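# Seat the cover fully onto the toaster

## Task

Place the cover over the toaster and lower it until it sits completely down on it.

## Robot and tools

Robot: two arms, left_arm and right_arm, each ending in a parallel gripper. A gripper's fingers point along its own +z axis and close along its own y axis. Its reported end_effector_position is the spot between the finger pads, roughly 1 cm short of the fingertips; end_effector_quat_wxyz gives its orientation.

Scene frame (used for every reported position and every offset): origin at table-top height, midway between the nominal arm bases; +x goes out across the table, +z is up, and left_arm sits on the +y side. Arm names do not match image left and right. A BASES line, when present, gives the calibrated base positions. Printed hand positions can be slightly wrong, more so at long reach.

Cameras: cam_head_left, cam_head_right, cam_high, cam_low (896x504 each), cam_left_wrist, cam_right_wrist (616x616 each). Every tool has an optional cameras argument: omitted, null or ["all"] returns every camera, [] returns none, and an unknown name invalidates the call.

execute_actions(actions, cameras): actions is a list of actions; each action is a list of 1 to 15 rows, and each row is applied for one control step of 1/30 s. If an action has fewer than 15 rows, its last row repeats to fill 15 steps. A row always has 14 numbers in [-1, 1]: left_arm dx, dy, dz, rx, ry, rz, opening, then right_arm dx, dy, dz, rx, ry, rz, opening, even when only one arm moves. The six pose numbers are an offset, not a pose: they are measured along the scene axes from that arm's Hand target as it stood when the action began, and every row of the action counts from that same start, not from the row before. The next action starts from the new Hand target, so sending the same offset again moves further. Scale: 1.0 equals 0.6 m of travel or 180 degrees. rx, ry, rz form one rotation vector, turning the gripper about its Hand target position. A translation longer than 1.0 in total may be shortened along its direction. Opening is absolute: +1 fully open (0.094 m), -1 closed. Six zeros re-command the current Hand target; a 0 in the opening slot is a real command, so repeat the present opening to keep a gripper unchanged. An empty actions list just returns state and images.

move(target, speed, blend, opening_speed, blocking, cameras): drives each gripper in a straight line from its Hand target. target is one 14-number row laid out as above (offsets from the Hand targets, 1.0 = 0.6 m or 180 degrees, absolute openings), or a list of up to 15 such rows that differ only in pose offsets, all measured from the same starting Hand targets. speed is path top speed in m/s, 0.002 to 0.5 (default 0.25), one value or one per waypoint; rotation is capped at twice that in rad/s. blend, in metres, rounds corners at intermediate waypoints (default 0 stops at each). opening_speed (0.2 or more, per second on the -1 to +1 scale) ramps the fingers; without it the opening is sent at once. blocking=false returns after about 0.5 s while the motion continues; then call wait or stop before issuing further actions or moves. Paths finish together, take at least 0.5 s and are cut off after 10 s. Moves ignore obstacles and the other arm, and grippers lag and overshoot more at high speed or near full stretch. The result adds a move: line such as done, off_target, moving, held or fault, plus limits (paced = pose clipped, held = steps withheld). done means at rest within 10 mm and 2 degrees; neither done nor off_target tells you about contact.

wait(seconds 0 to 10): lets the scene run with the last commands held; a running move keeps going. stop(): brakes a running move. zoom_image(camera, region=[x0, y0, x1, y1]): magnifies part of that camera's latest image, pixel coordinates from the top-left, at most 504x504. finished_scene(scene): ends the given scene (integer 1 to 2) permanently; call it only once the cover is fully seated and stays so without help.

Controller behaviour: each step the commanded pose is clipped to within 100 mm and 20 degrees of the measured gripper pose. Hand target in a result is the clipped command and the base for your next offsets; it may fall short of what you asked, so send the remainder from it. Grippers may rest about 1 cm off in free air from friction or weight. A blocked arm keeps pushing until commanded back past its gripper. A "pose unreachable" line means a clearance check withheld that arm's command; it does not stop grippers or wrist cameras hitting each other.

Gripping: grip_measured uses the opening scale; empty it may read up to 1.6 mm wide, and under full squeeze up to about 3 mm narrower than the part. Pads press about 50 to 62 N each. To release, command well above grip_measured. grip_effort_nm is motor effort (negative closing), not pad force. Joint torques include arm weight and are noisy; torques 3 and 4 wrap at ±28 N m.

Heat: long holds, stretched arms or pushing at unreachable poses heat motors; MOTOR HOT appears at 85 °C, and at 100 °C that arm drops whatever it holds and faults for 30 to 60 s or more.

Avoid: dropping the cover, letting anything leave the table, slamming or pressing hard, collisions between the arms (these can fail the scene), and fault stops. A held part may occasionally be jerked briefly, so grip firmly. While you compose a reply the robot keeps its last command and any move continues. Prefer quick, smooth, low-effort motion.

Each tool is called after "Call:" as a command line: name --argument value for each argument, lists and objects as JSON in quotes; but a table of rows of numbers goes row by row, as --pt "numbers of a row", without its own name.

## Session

Call:
execute_actions --actions '[]'

Scene clock: 0.00 s.
left_arm: end_effector_position=(+0.8187, +0.4017, +0.3455) grip_measured=+1.000 grip_effort_nm=n/a end_effector_quat_wxyz=(+0.461, -0.430, +0.774, -0.063) | right_arm: end_effector_position=(+0.1981, -0.4657, +0.2507) grip_measured=+1.000 grip_effort_nm=n/a end_effector_quat_wxyz=(-0.002, +0.125, +0.992, +0.026)
Joint positions: left_arm=[0.121 2.185 2.374 -0.807 -0.201 -0.783 0.094] | right_arm=[-0.96 1.164 1.053 -1.499 -0.034 -0.672 0.094]
Joint velocities: left_arm=[-0.015 -0.005 -0.012 -0.002 0.037 -0.051 0] | right_arm=[-0.015 -0.015 -0.002 -0.022 0.007 -0.066 0]
Joint torques (N m): no reading
Heat: left arm: hottest elbow 31 °C; right arm: hottest shoulder 30 °C.
Hand target: left_arm +0.8194, +0.4018, +0.3706; +0.478, -0.427, +0.764, -0.070 | right_arm +0.2019, -0.4708, +0.2586; +0.006, +0.125, +0.992, +0.018
Tool commands: left_gripper/opening=+1.0 right_gripper/opening=+1.0

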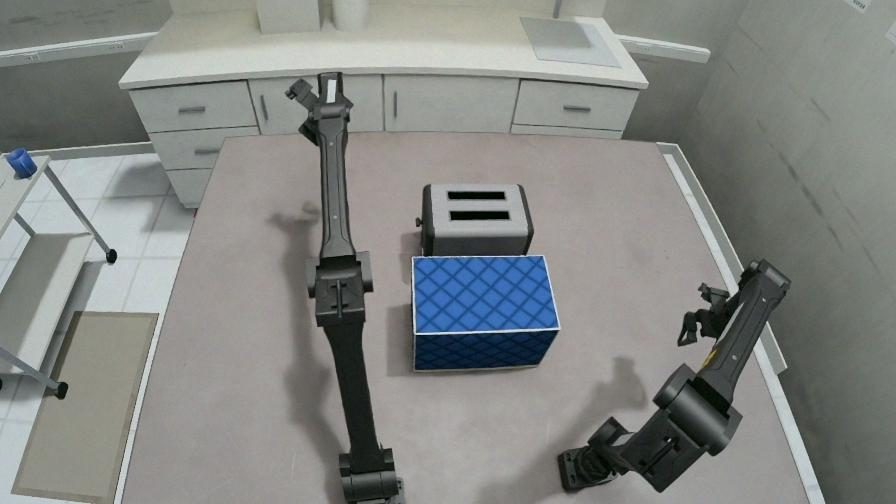

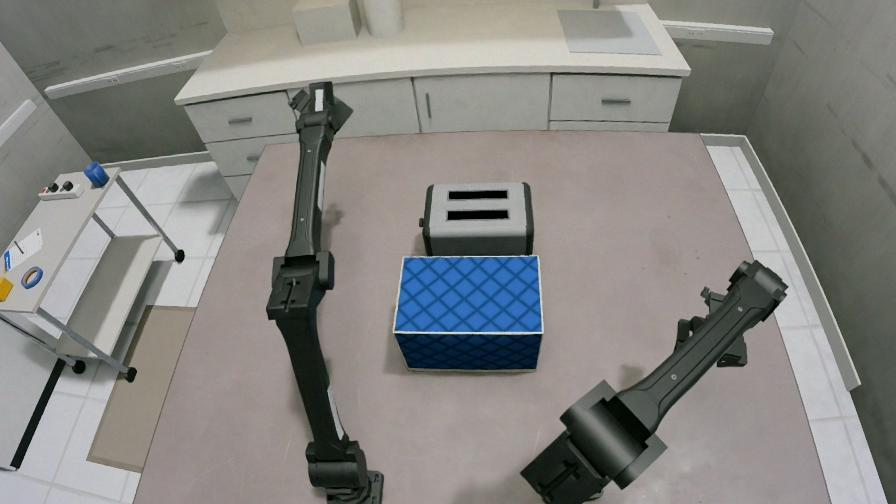

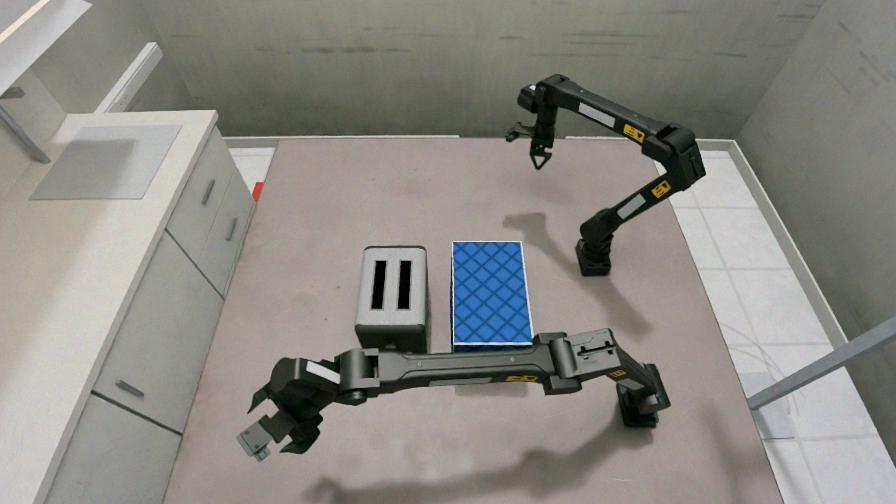

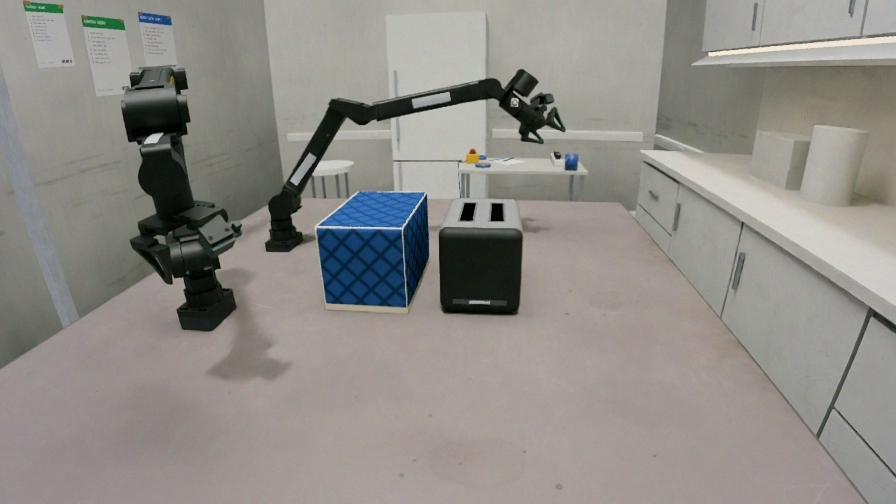

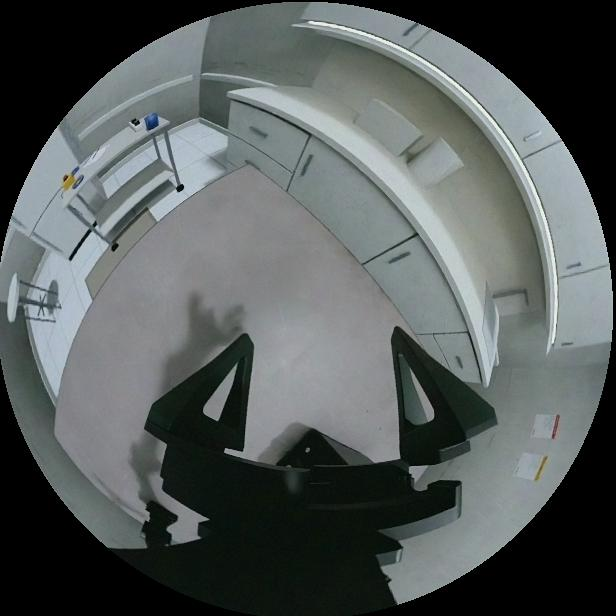

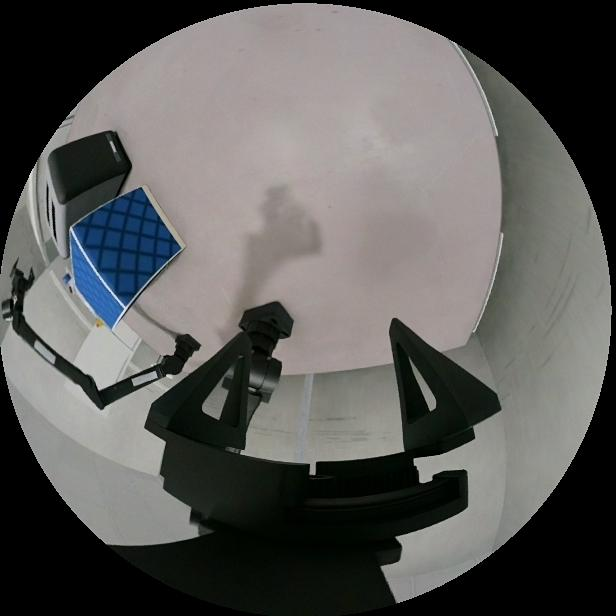

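Call:
move --target '[-0.607,-0.537,-0.118,-0.194,0.261,0.16,-0.2,-0.013,0.618,0.02,0.159,-0.2,-0.397,-0.2]' --speed 0.3

Scene clock: 19.90 s.
left_arm: end_effector_position=(+0.4624, +0.0824, +0.2766) grip_measured=-0.198 grip_effort_nm=-0.110 end_effector_quat_wxyz=(+0.007, +0.712, -0.702, -0.018) | right_arm: end_effector_position=(+0.1925, -0.1012, +0.2703) grip_measured=-0.198 grip_effort_nm=-0.120 end_effector_quat_wxyz=(+0.198, +0.573, +0.730, +0.314)
Joint positions: left_arm=[-0.344 1.758 1.808 -1.659 -0.002 -1.924 0.038] | right_arm=[0.845 0.367 0.602 -1.122 0.362 2.083 0.038]
Joint velocities: left_arm=[0.015 -0.005 0.002 0.012 -0.007 -0.037 -0.001] | right_arm=[-0.015 -0.015 0.002 -0.027 0.037 -0.051 0]
Joint torques (N m): left_arm=[-0.97 -21.25 7.28 -0.51 0.02 -0.04] | right_arm=[-0.21 3.43 12.31 0.77 0.45 0.24]
Heat: left arm: hottest shoulder 34 °C; right arm: hottest elbow 31 °C.
Hand target: left_arm +0.4548, +0.0793, +0.2954; +0.002, +0.713, -0.701, -0.004 | right_arm +0.1925, -0.0964, +0.2817; +0.255, +0.658, +0.647, +0.289
Off the commanded pose: left_arm 0.024 m, 2 deg | right_arm 0.002 m, 16 deg.
joint sent to its limit (right arm) — joint 6 (wrist roll), upper limit. The joint targets are off in position and orientation.
move: off_target (left_arm, right_arm); limits=paced

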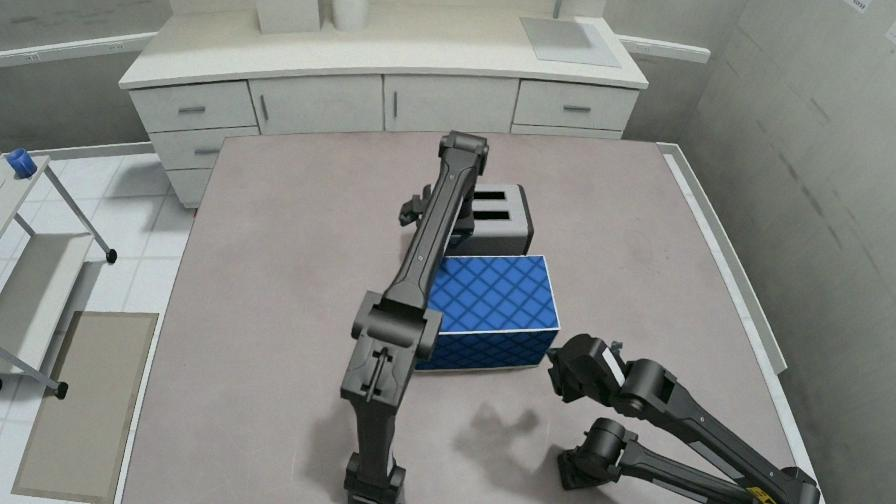

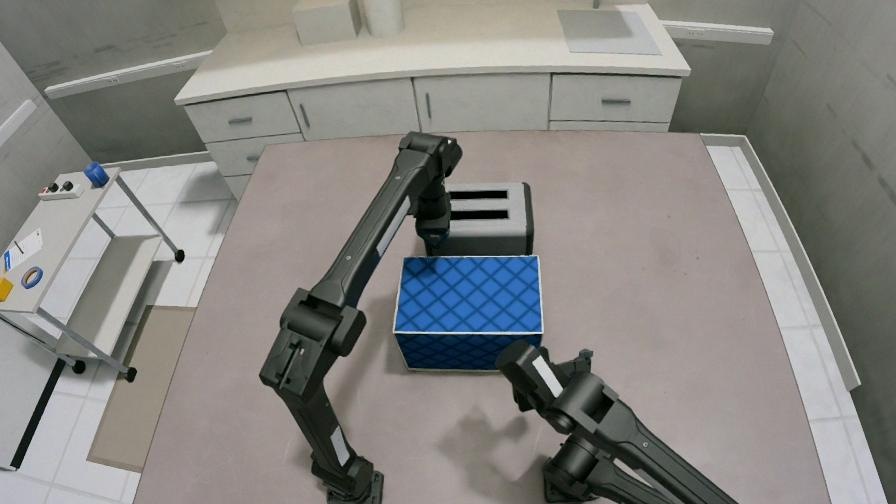

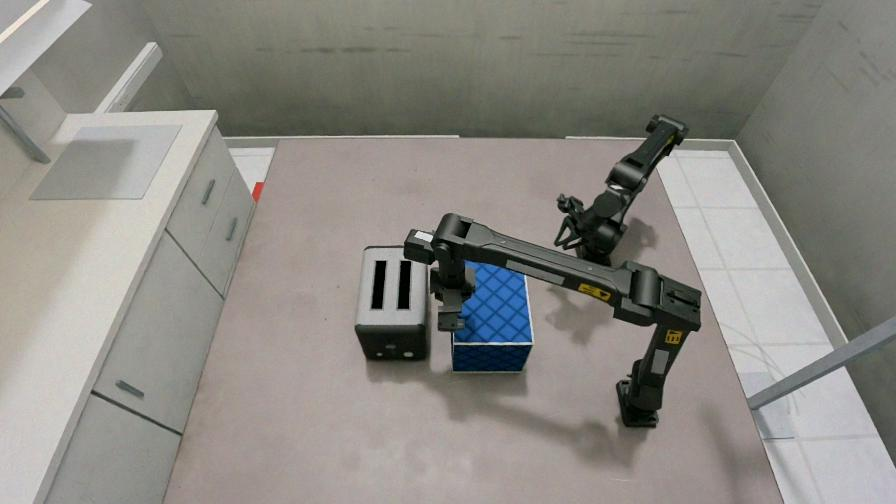

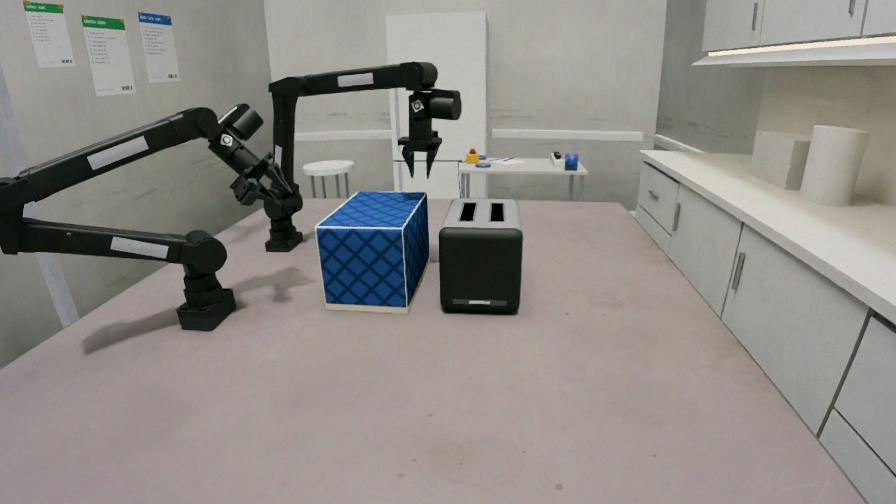

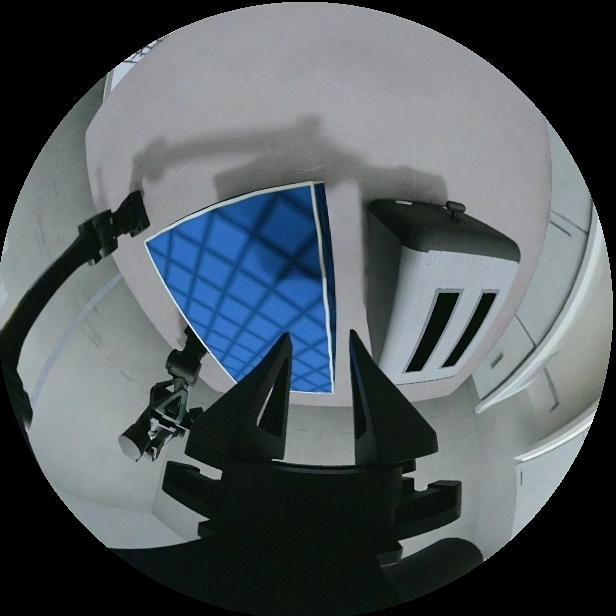

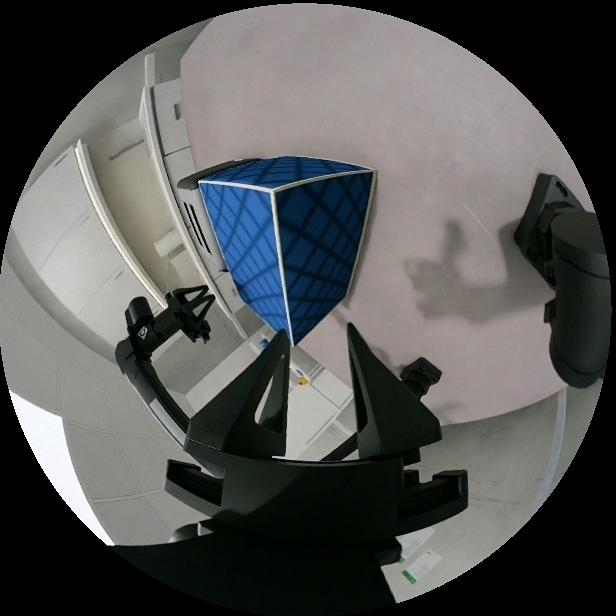

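Call:
move --pt "0 0 -0.1 0 0 0 -0.2 0 0 0.02 0 0 0 -0.3" --pt "0 0 -0.195 0 0 0 -0.2 0.105 0 -0.125 0 0 0 -0.3" --speed 0.08

Call:
zoom_image --camera "cam_low" --region '[230, 130, 530, 330]'

Scene clock: 27.77 s.
left_arm: end_effector_position=(+0.4539, +0.0853, +0.1720) grip_measured=-0.198 grip_effort_nm=-0.105 end_effector_quat_wxyz=(+0.006, +0.712, -0.702, -0.015) | right_arm: end_effector_position=(+0.2532, -0.0947, +0.2128) grip_measured=-0.298 grip_effort_nm=-0.125 end_effector_quat_wxyz=(+0.247, +0.622, +0.678, +0.303)
Joint positions: left_arm=[-0.344 1.755 1.529 -1.377 -0.001 -1.924 0.038] | right_arm=[0.721 0.562 0.471 -0.777 0.427 2.084 0.033]
Joint velocities: left_arm=[-0.015 -0.005 -0.007 -0.017 0.022 0.066 -0.001] | right_arm=[-0.015 -0.015 0.012 -0.002 0.066 0.066 0]
Joint torques (N m): left_arm=[-0.5 -19.43 7.02 0.2 0.02 -0.03] | right_arm=[-1.9 1.38 9.02 1.5 0.53 0.21]
Heat: left arm: hottest elbow 34 °C; right arm: hottest elbow 32 °C.
Hand target: left_arm +0.4550, +0.0810, +0.1784; +0.002, +0.713, -0.701, -0.004 | right_arm +0.2550, -0.0973, +0.2061; +0.257, +0.657, +0.647, +0.289
Off the commanded pose: left_arm 0.009 m, 1 deg | right_arm 0.007 m, 6 deg.
joint sent to its limit (right arm) — joint 6 (wrist roll), upper limit. The joint targets are off in orientation, not in position.
move: off_target (right_arm)

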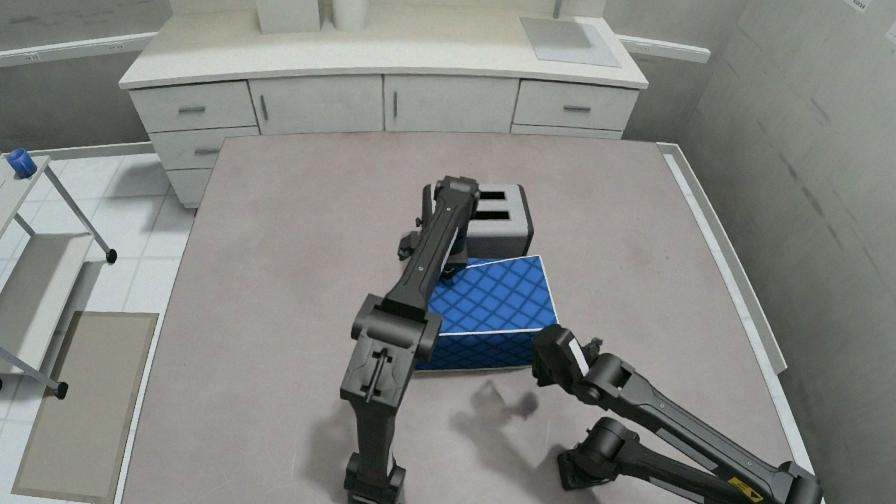

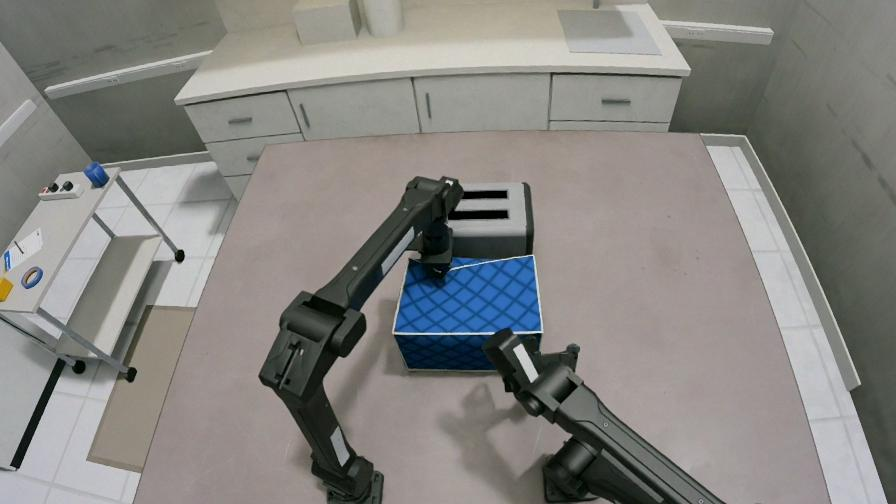

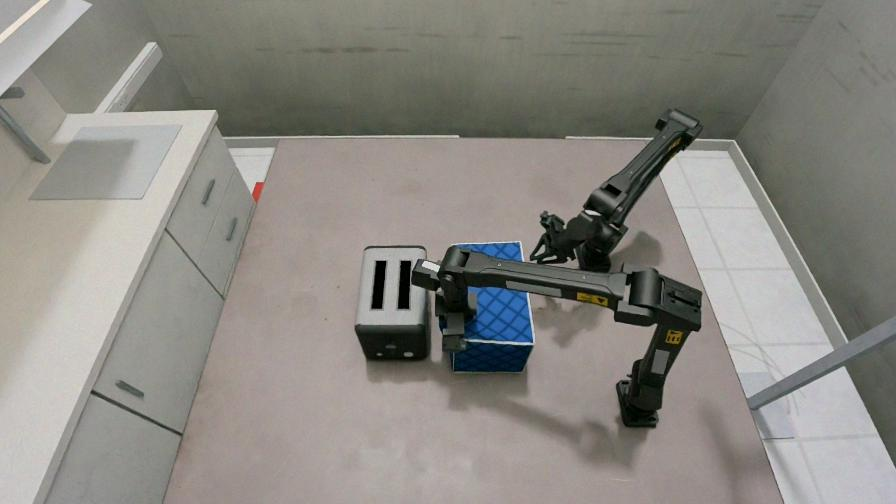

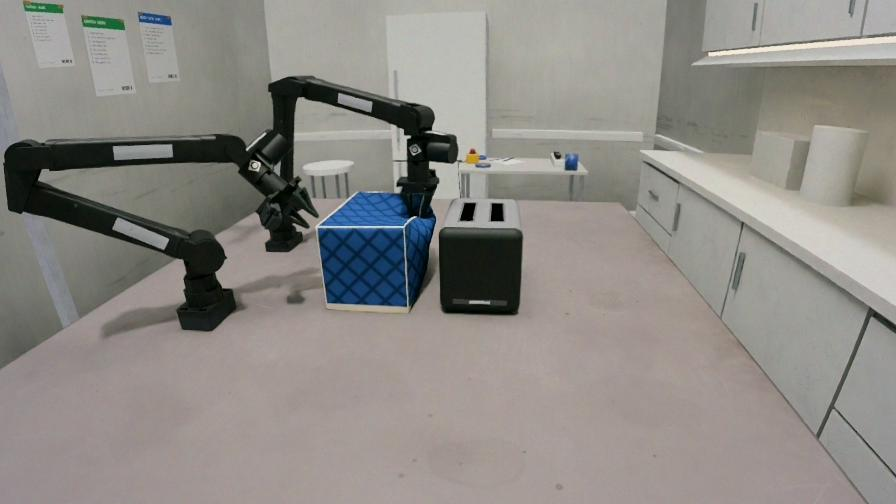

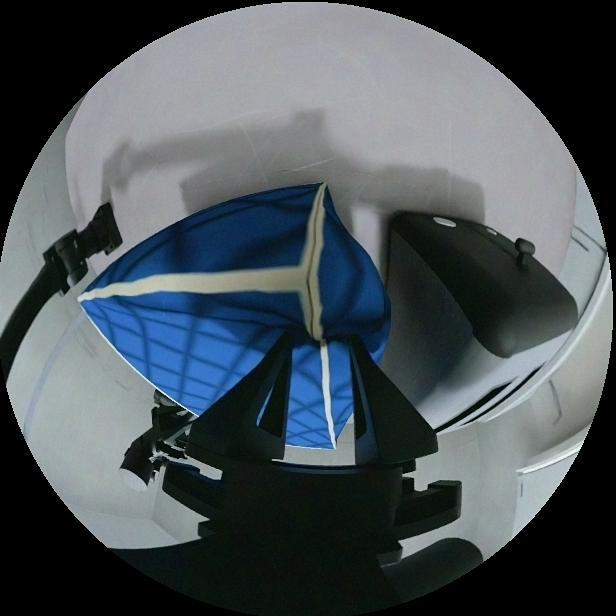

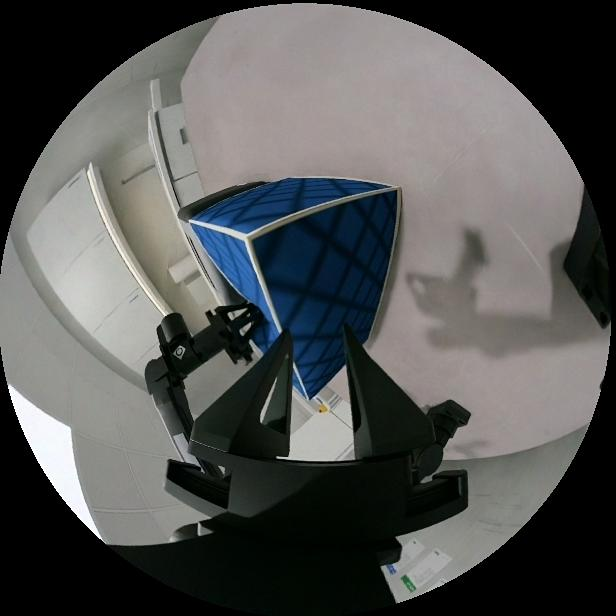

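Scaled by 1.680.

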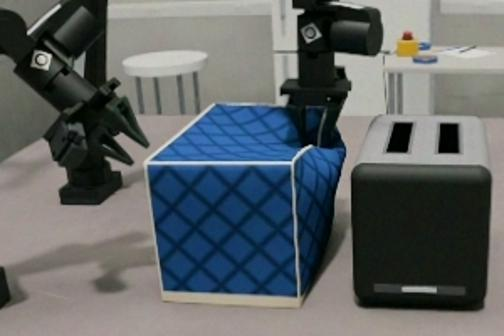

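Call:
move --target '[0,0,0,0,0,0,-1,0.06,0,-0.01,0,0,0,-0.3]' --speed 0.06 --opening_speed 1

Call:
zoom_image --camera "cam_low" --region '[230, 130, 530, 330]'

Scene clock: 34.33 s.
left_arm: end_effector_position=(+0.4539, +0.0853, +0.1720) grip_measured=-0.989 grip_effort_nm=-0.593 end_effector_quat_wxyz=(+0.006, +0.712, -0.702, -0.015) | right_arm: end_effector_position=(+0.2840, -0.0987, +0.1938) grip_measured=-0.298 grip_effort_nm=-0.120 end_effector_quat_wxyz=(+0.258, +0.650, +0.656, +0.282)
Joint positions: left_arm=[-0.344 1.755 1.529 -1.377 -0.001 -1.924 0.001] | right_arm=[0.638 0.702 0.471 -0.659 0.427 2.084 0.033]
Joint velocities: left_arm=[-0.015 -0.015 -0.002 -0.007 -0.037 0.022 0.001] | right_arm=[-0.015 -0.005 -0.002 -0.022 -0.066 0.037 0.001]
Joint torques (N m): left_arm=[-0.67 -19.14 6.89 0.21 0.02 -0.01] | right_arm=[-1.85 0.38 11.08 1.43 0.2 0.14]
Heat: left arm: hottest elbow 34 °C; right arm: hottest elbow 32 °C.
Hand target: left_arm +0.4550, +0.0811, +0.1784; +0.003, +0.713, -0.701, -0.004 | right_arm +0.2912, -0.0973, +0.1997; +0.258, +0.657, +0.647, +0.289
Off the commanded pose: left_arm 0.008 m, 1 deg | right_arm 0.010 m, 1 deg.
move: done

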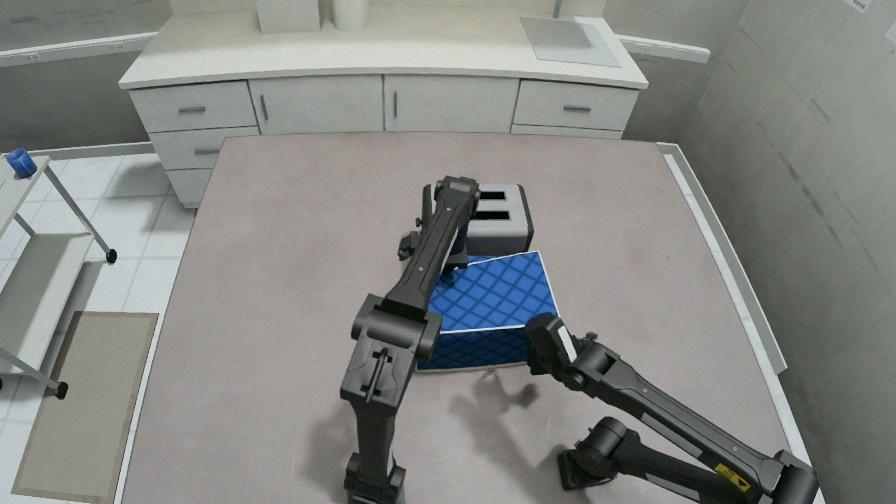

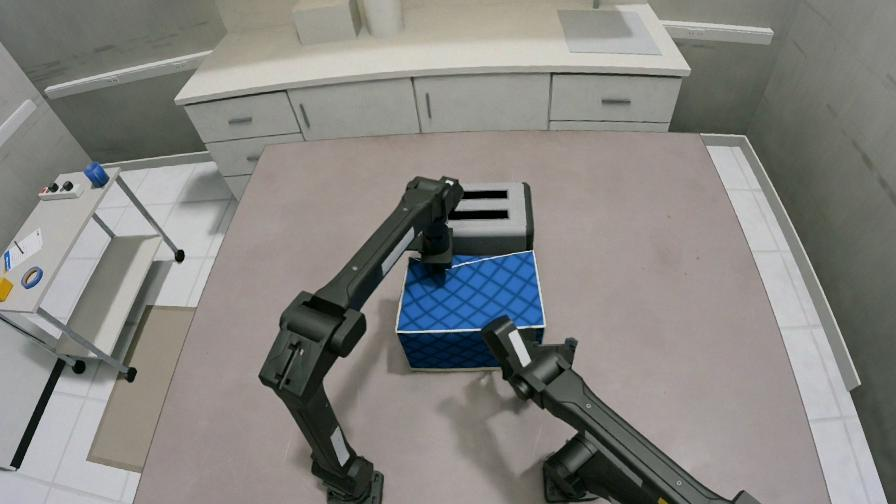

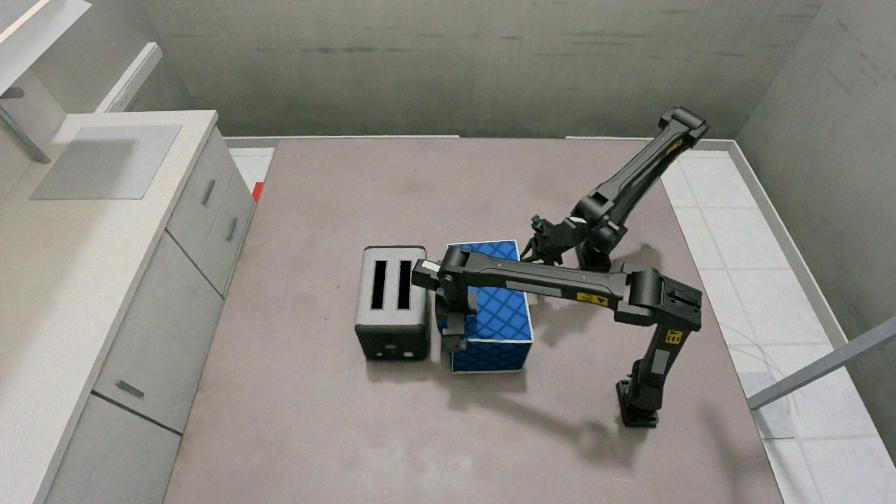

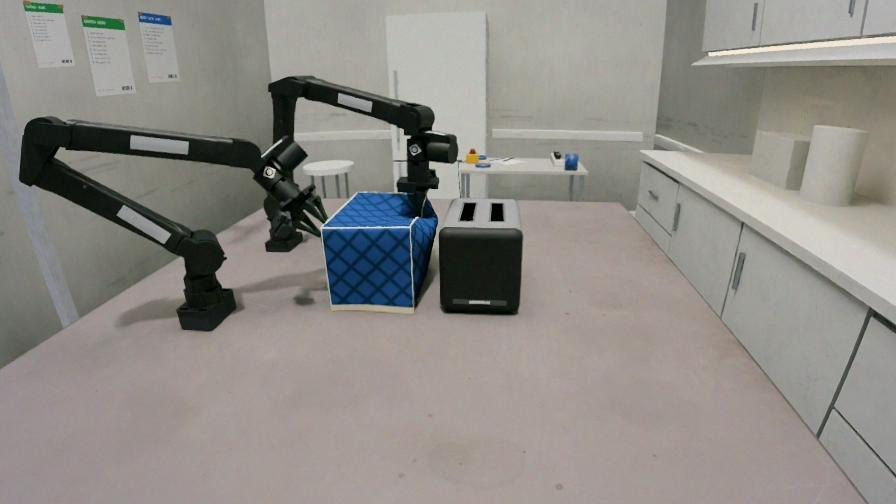

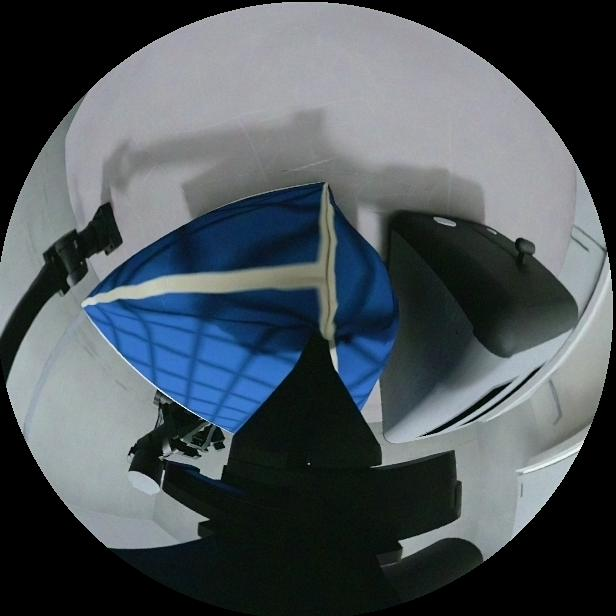

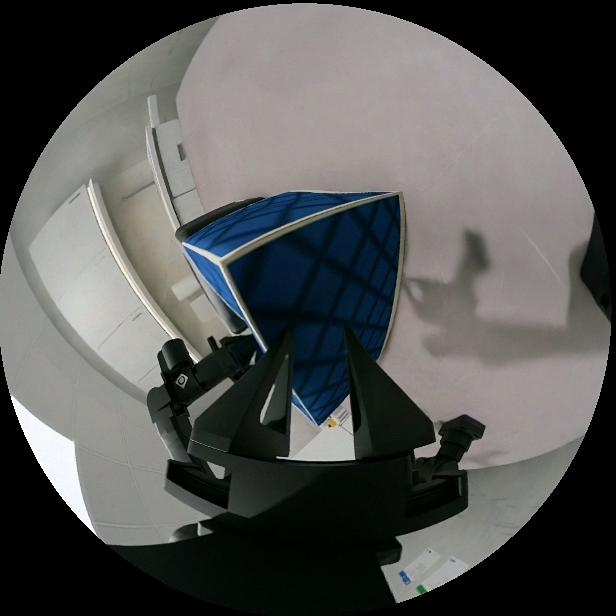

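Scaled by 1.680.

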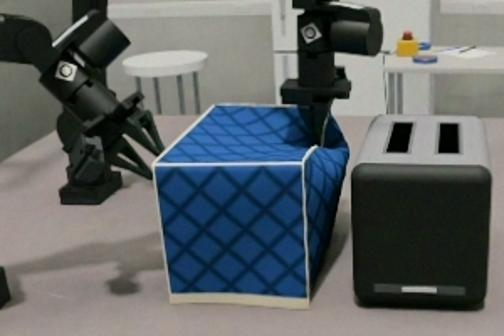

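Call:
move --pt "0 0 0.07 0 0 0 0.0 -0.06 0 0.06 0 0 0 -0.3" --pt "0.012 0 0.07 0 0 0 0.0 -0.06 0 0.06 0 0 0 -0.3" --pt "0.012 0 -0.025 0 0 0 0.0 0.02 0 0.025 0 0 0 -0.3" --speed 0.06

Call:
zoom_image --camera "cam_low" --region '[230, 130, 530, 330]'

Call:
move --target '[0,0,0,0,0,0,-1,0,0,0,0,0,0,-0.3]' --opening_speed 0.6 --cameras '["cam_left_wrist","cam_low"]'

Scene clock: 49.37 s.
left_arm: end_effector_position=(+0.4593, +0.0833, +0.1705) grip_measured=-0.002 grip_effort_nm=0.110 end_effector_quat_wxyz=(+0.001, +0.712, -0.702, -0.004) | right_arm: end_effector_position=(+0.2857, -0.1059, +0.1878) grip_measured=-0.298 grip_effort_nm=-0.120 end_effector_quat_wxyz=(+0.253, +0.659, +0.656, +0.267)
Joint positions: left_arm=[-0.344 1.755 1.525 -1.348 -0.001 -1.924 0.047] | right_arm=[0.605 0.719 0.475 -0.674 0.408 2.079 0.033]
Joint velocities: left_arm=[-0.015 0.005 -0.002 0.012 -0.037 -0.007 -0.001] | right_arm=[-0.015 0.005 -0.002 -0.002 -0.037 -0.066 0.001]
Joint torques (N m): left_arm=[-0.32 -16.97 6.94 0.25 0 0.03] | right_arm=[-2.14 0.15 14.68 1.44 0.16 -0.12]
Heat: left arm: hottest elbow 35 °C; right arm: hottest elbow 32 °C.
Hand target: left_arm +0.4623, +0.0812, +0.1635; +0.003, +0.713, -0.701, -0.004 | right_arm +0.3034, -0.0973, +0.2145; +0.258, +0.656, +0.647, +0.289
Off the commanded pose: left_arm 0.008 m, 0 deg | right_arm 0.033 m, 3 deg.
move: off_target (right_arm)

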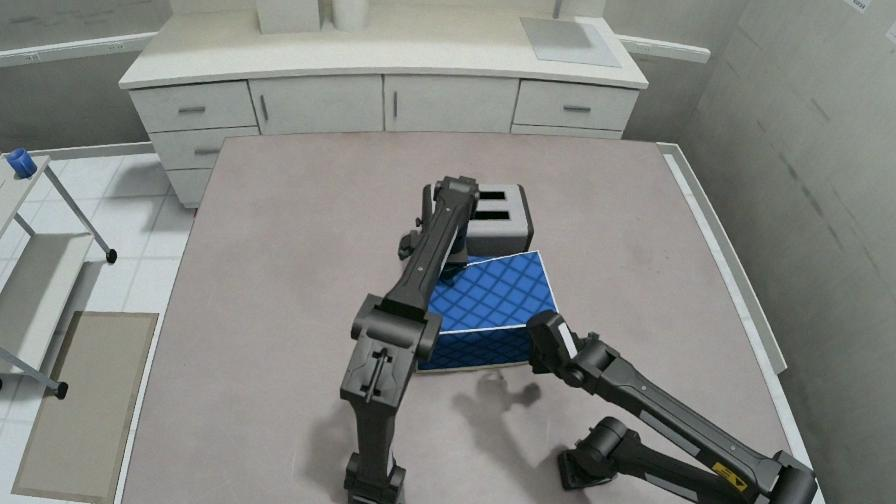

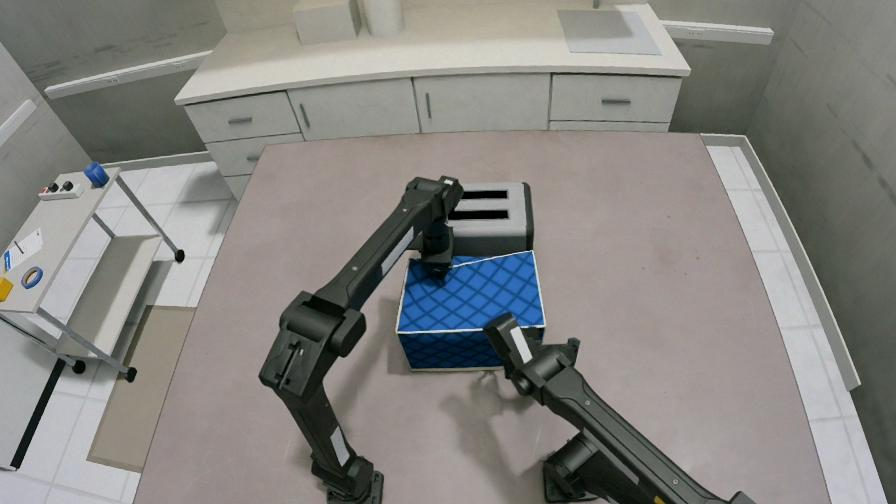

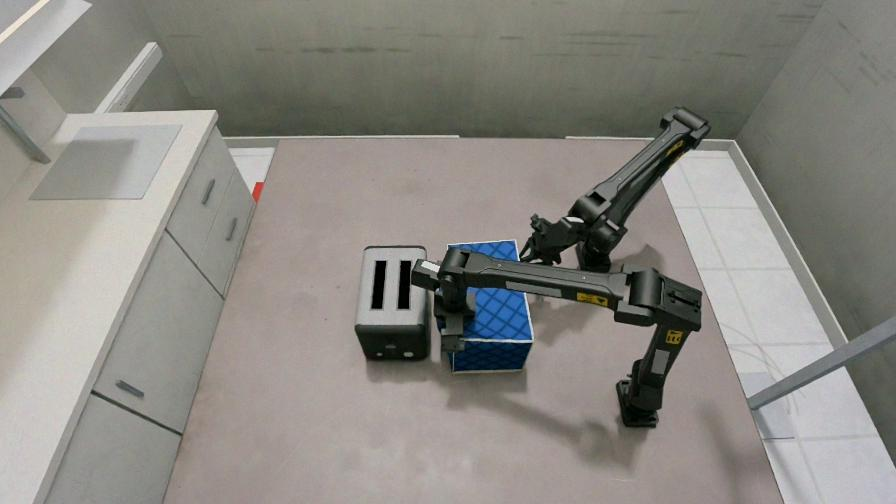

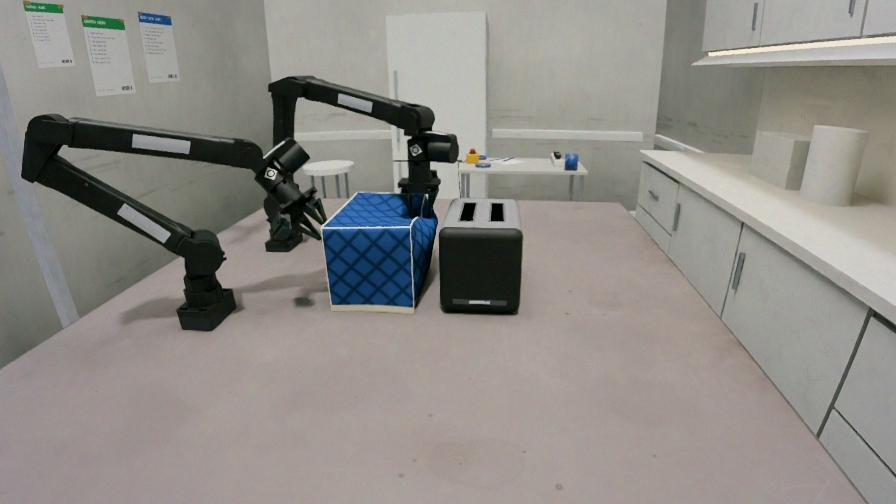

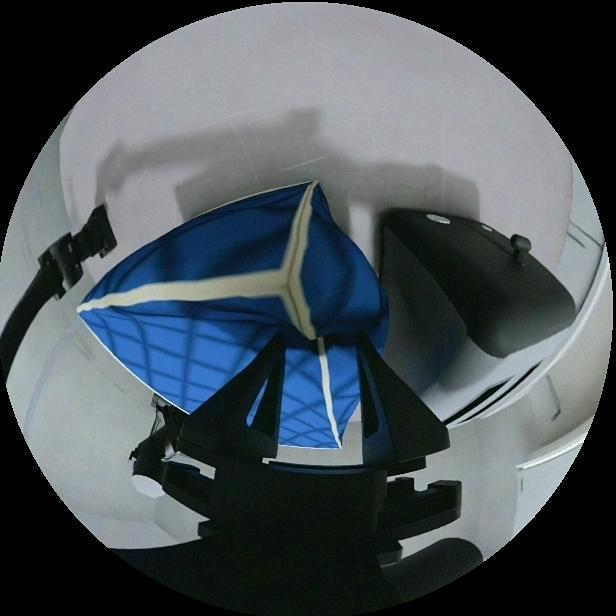

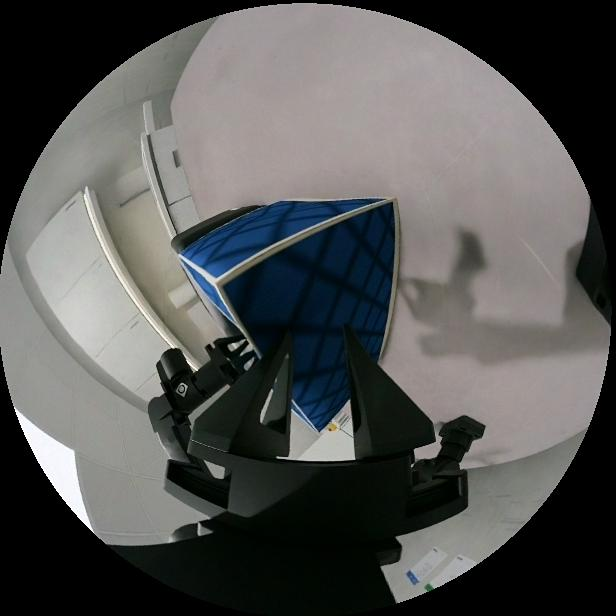

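Scaled by 1.680.

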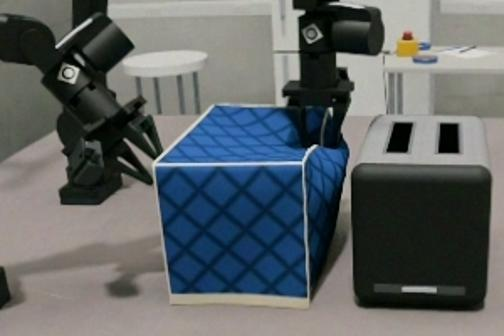

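Scene clock: 51.33 s.
left_arm: end_effector_position=(+0.4591, +0.0834, +0.1702) grip_measured=-0.988 grip_effort_nm=-0.554 end_effector_quat_wxyz=(+0.001, +0.712, -0.702, -0.004) | right_arm: end_effector_position=(+0.2860, -0.1058, +0.1878) grip_measured=-0.298 grip_effort_nm=-0.120 end_effector_quat_wxyz=(+0.253, +0.659, +0.656, +0.267)
Joint positions: left_arm=[-0.344 1.755 1.524 -1.348 -0.001 -1.924 0.001] | right_arm=[0.605 0.719 0.475 -0.673 0.408 2.078 0.033]
Joint velocities: left_arm=[-0.005 -0.015 0.002 -0.007 0.022 -0.007 -0.003] | right_arm=[-0.005 -0.015 0.002 0.002 -0.022 0.022 0]
Joint torques (N m): left_arm=[-0.26 -16.91 6.94 0.35 0.03 0.04] | right_arm=[-2.02 0.32 14.69 1.4 0.15 -0.11]
Heat: left arm: hottest elbow 35 °C; right arm: hottest elbow 33 °C.
Hand target: left_arm +0.4623, +0.0811, +0.1635; +0.002, +0.713, -0.701, -0.004 | right_arm +0.3034, -0.0972, +0.2145; +0.258, +0.656, +0.647, +0.289
Off the commanded pose: left_arm 0.008 m, 0 deg | right_arm 0.033 m, 3 deg.
move: off_target (right_arm)
Images, in order (width x height): cam_low 896x504, cam_left_wrist 616x616.

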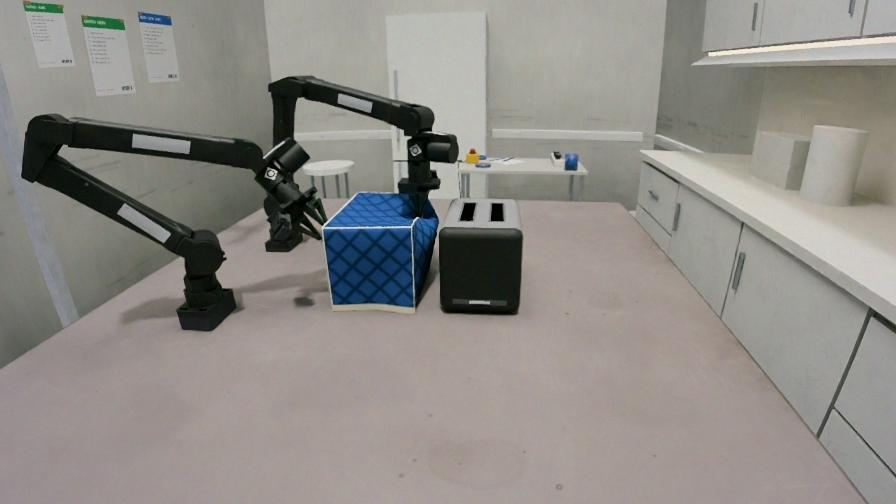

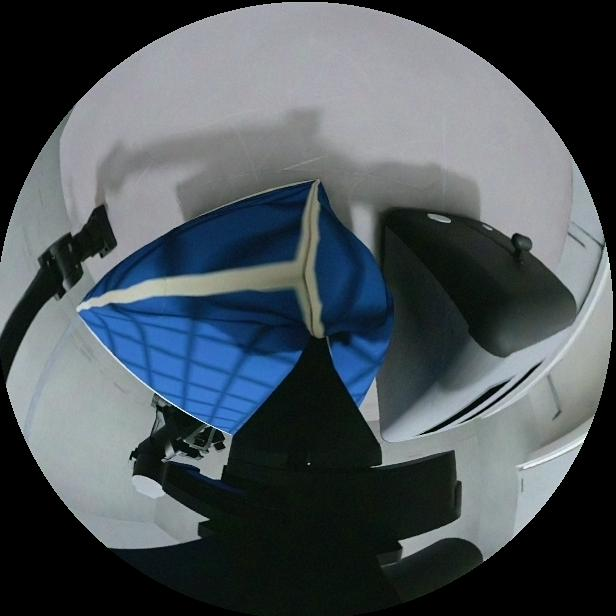

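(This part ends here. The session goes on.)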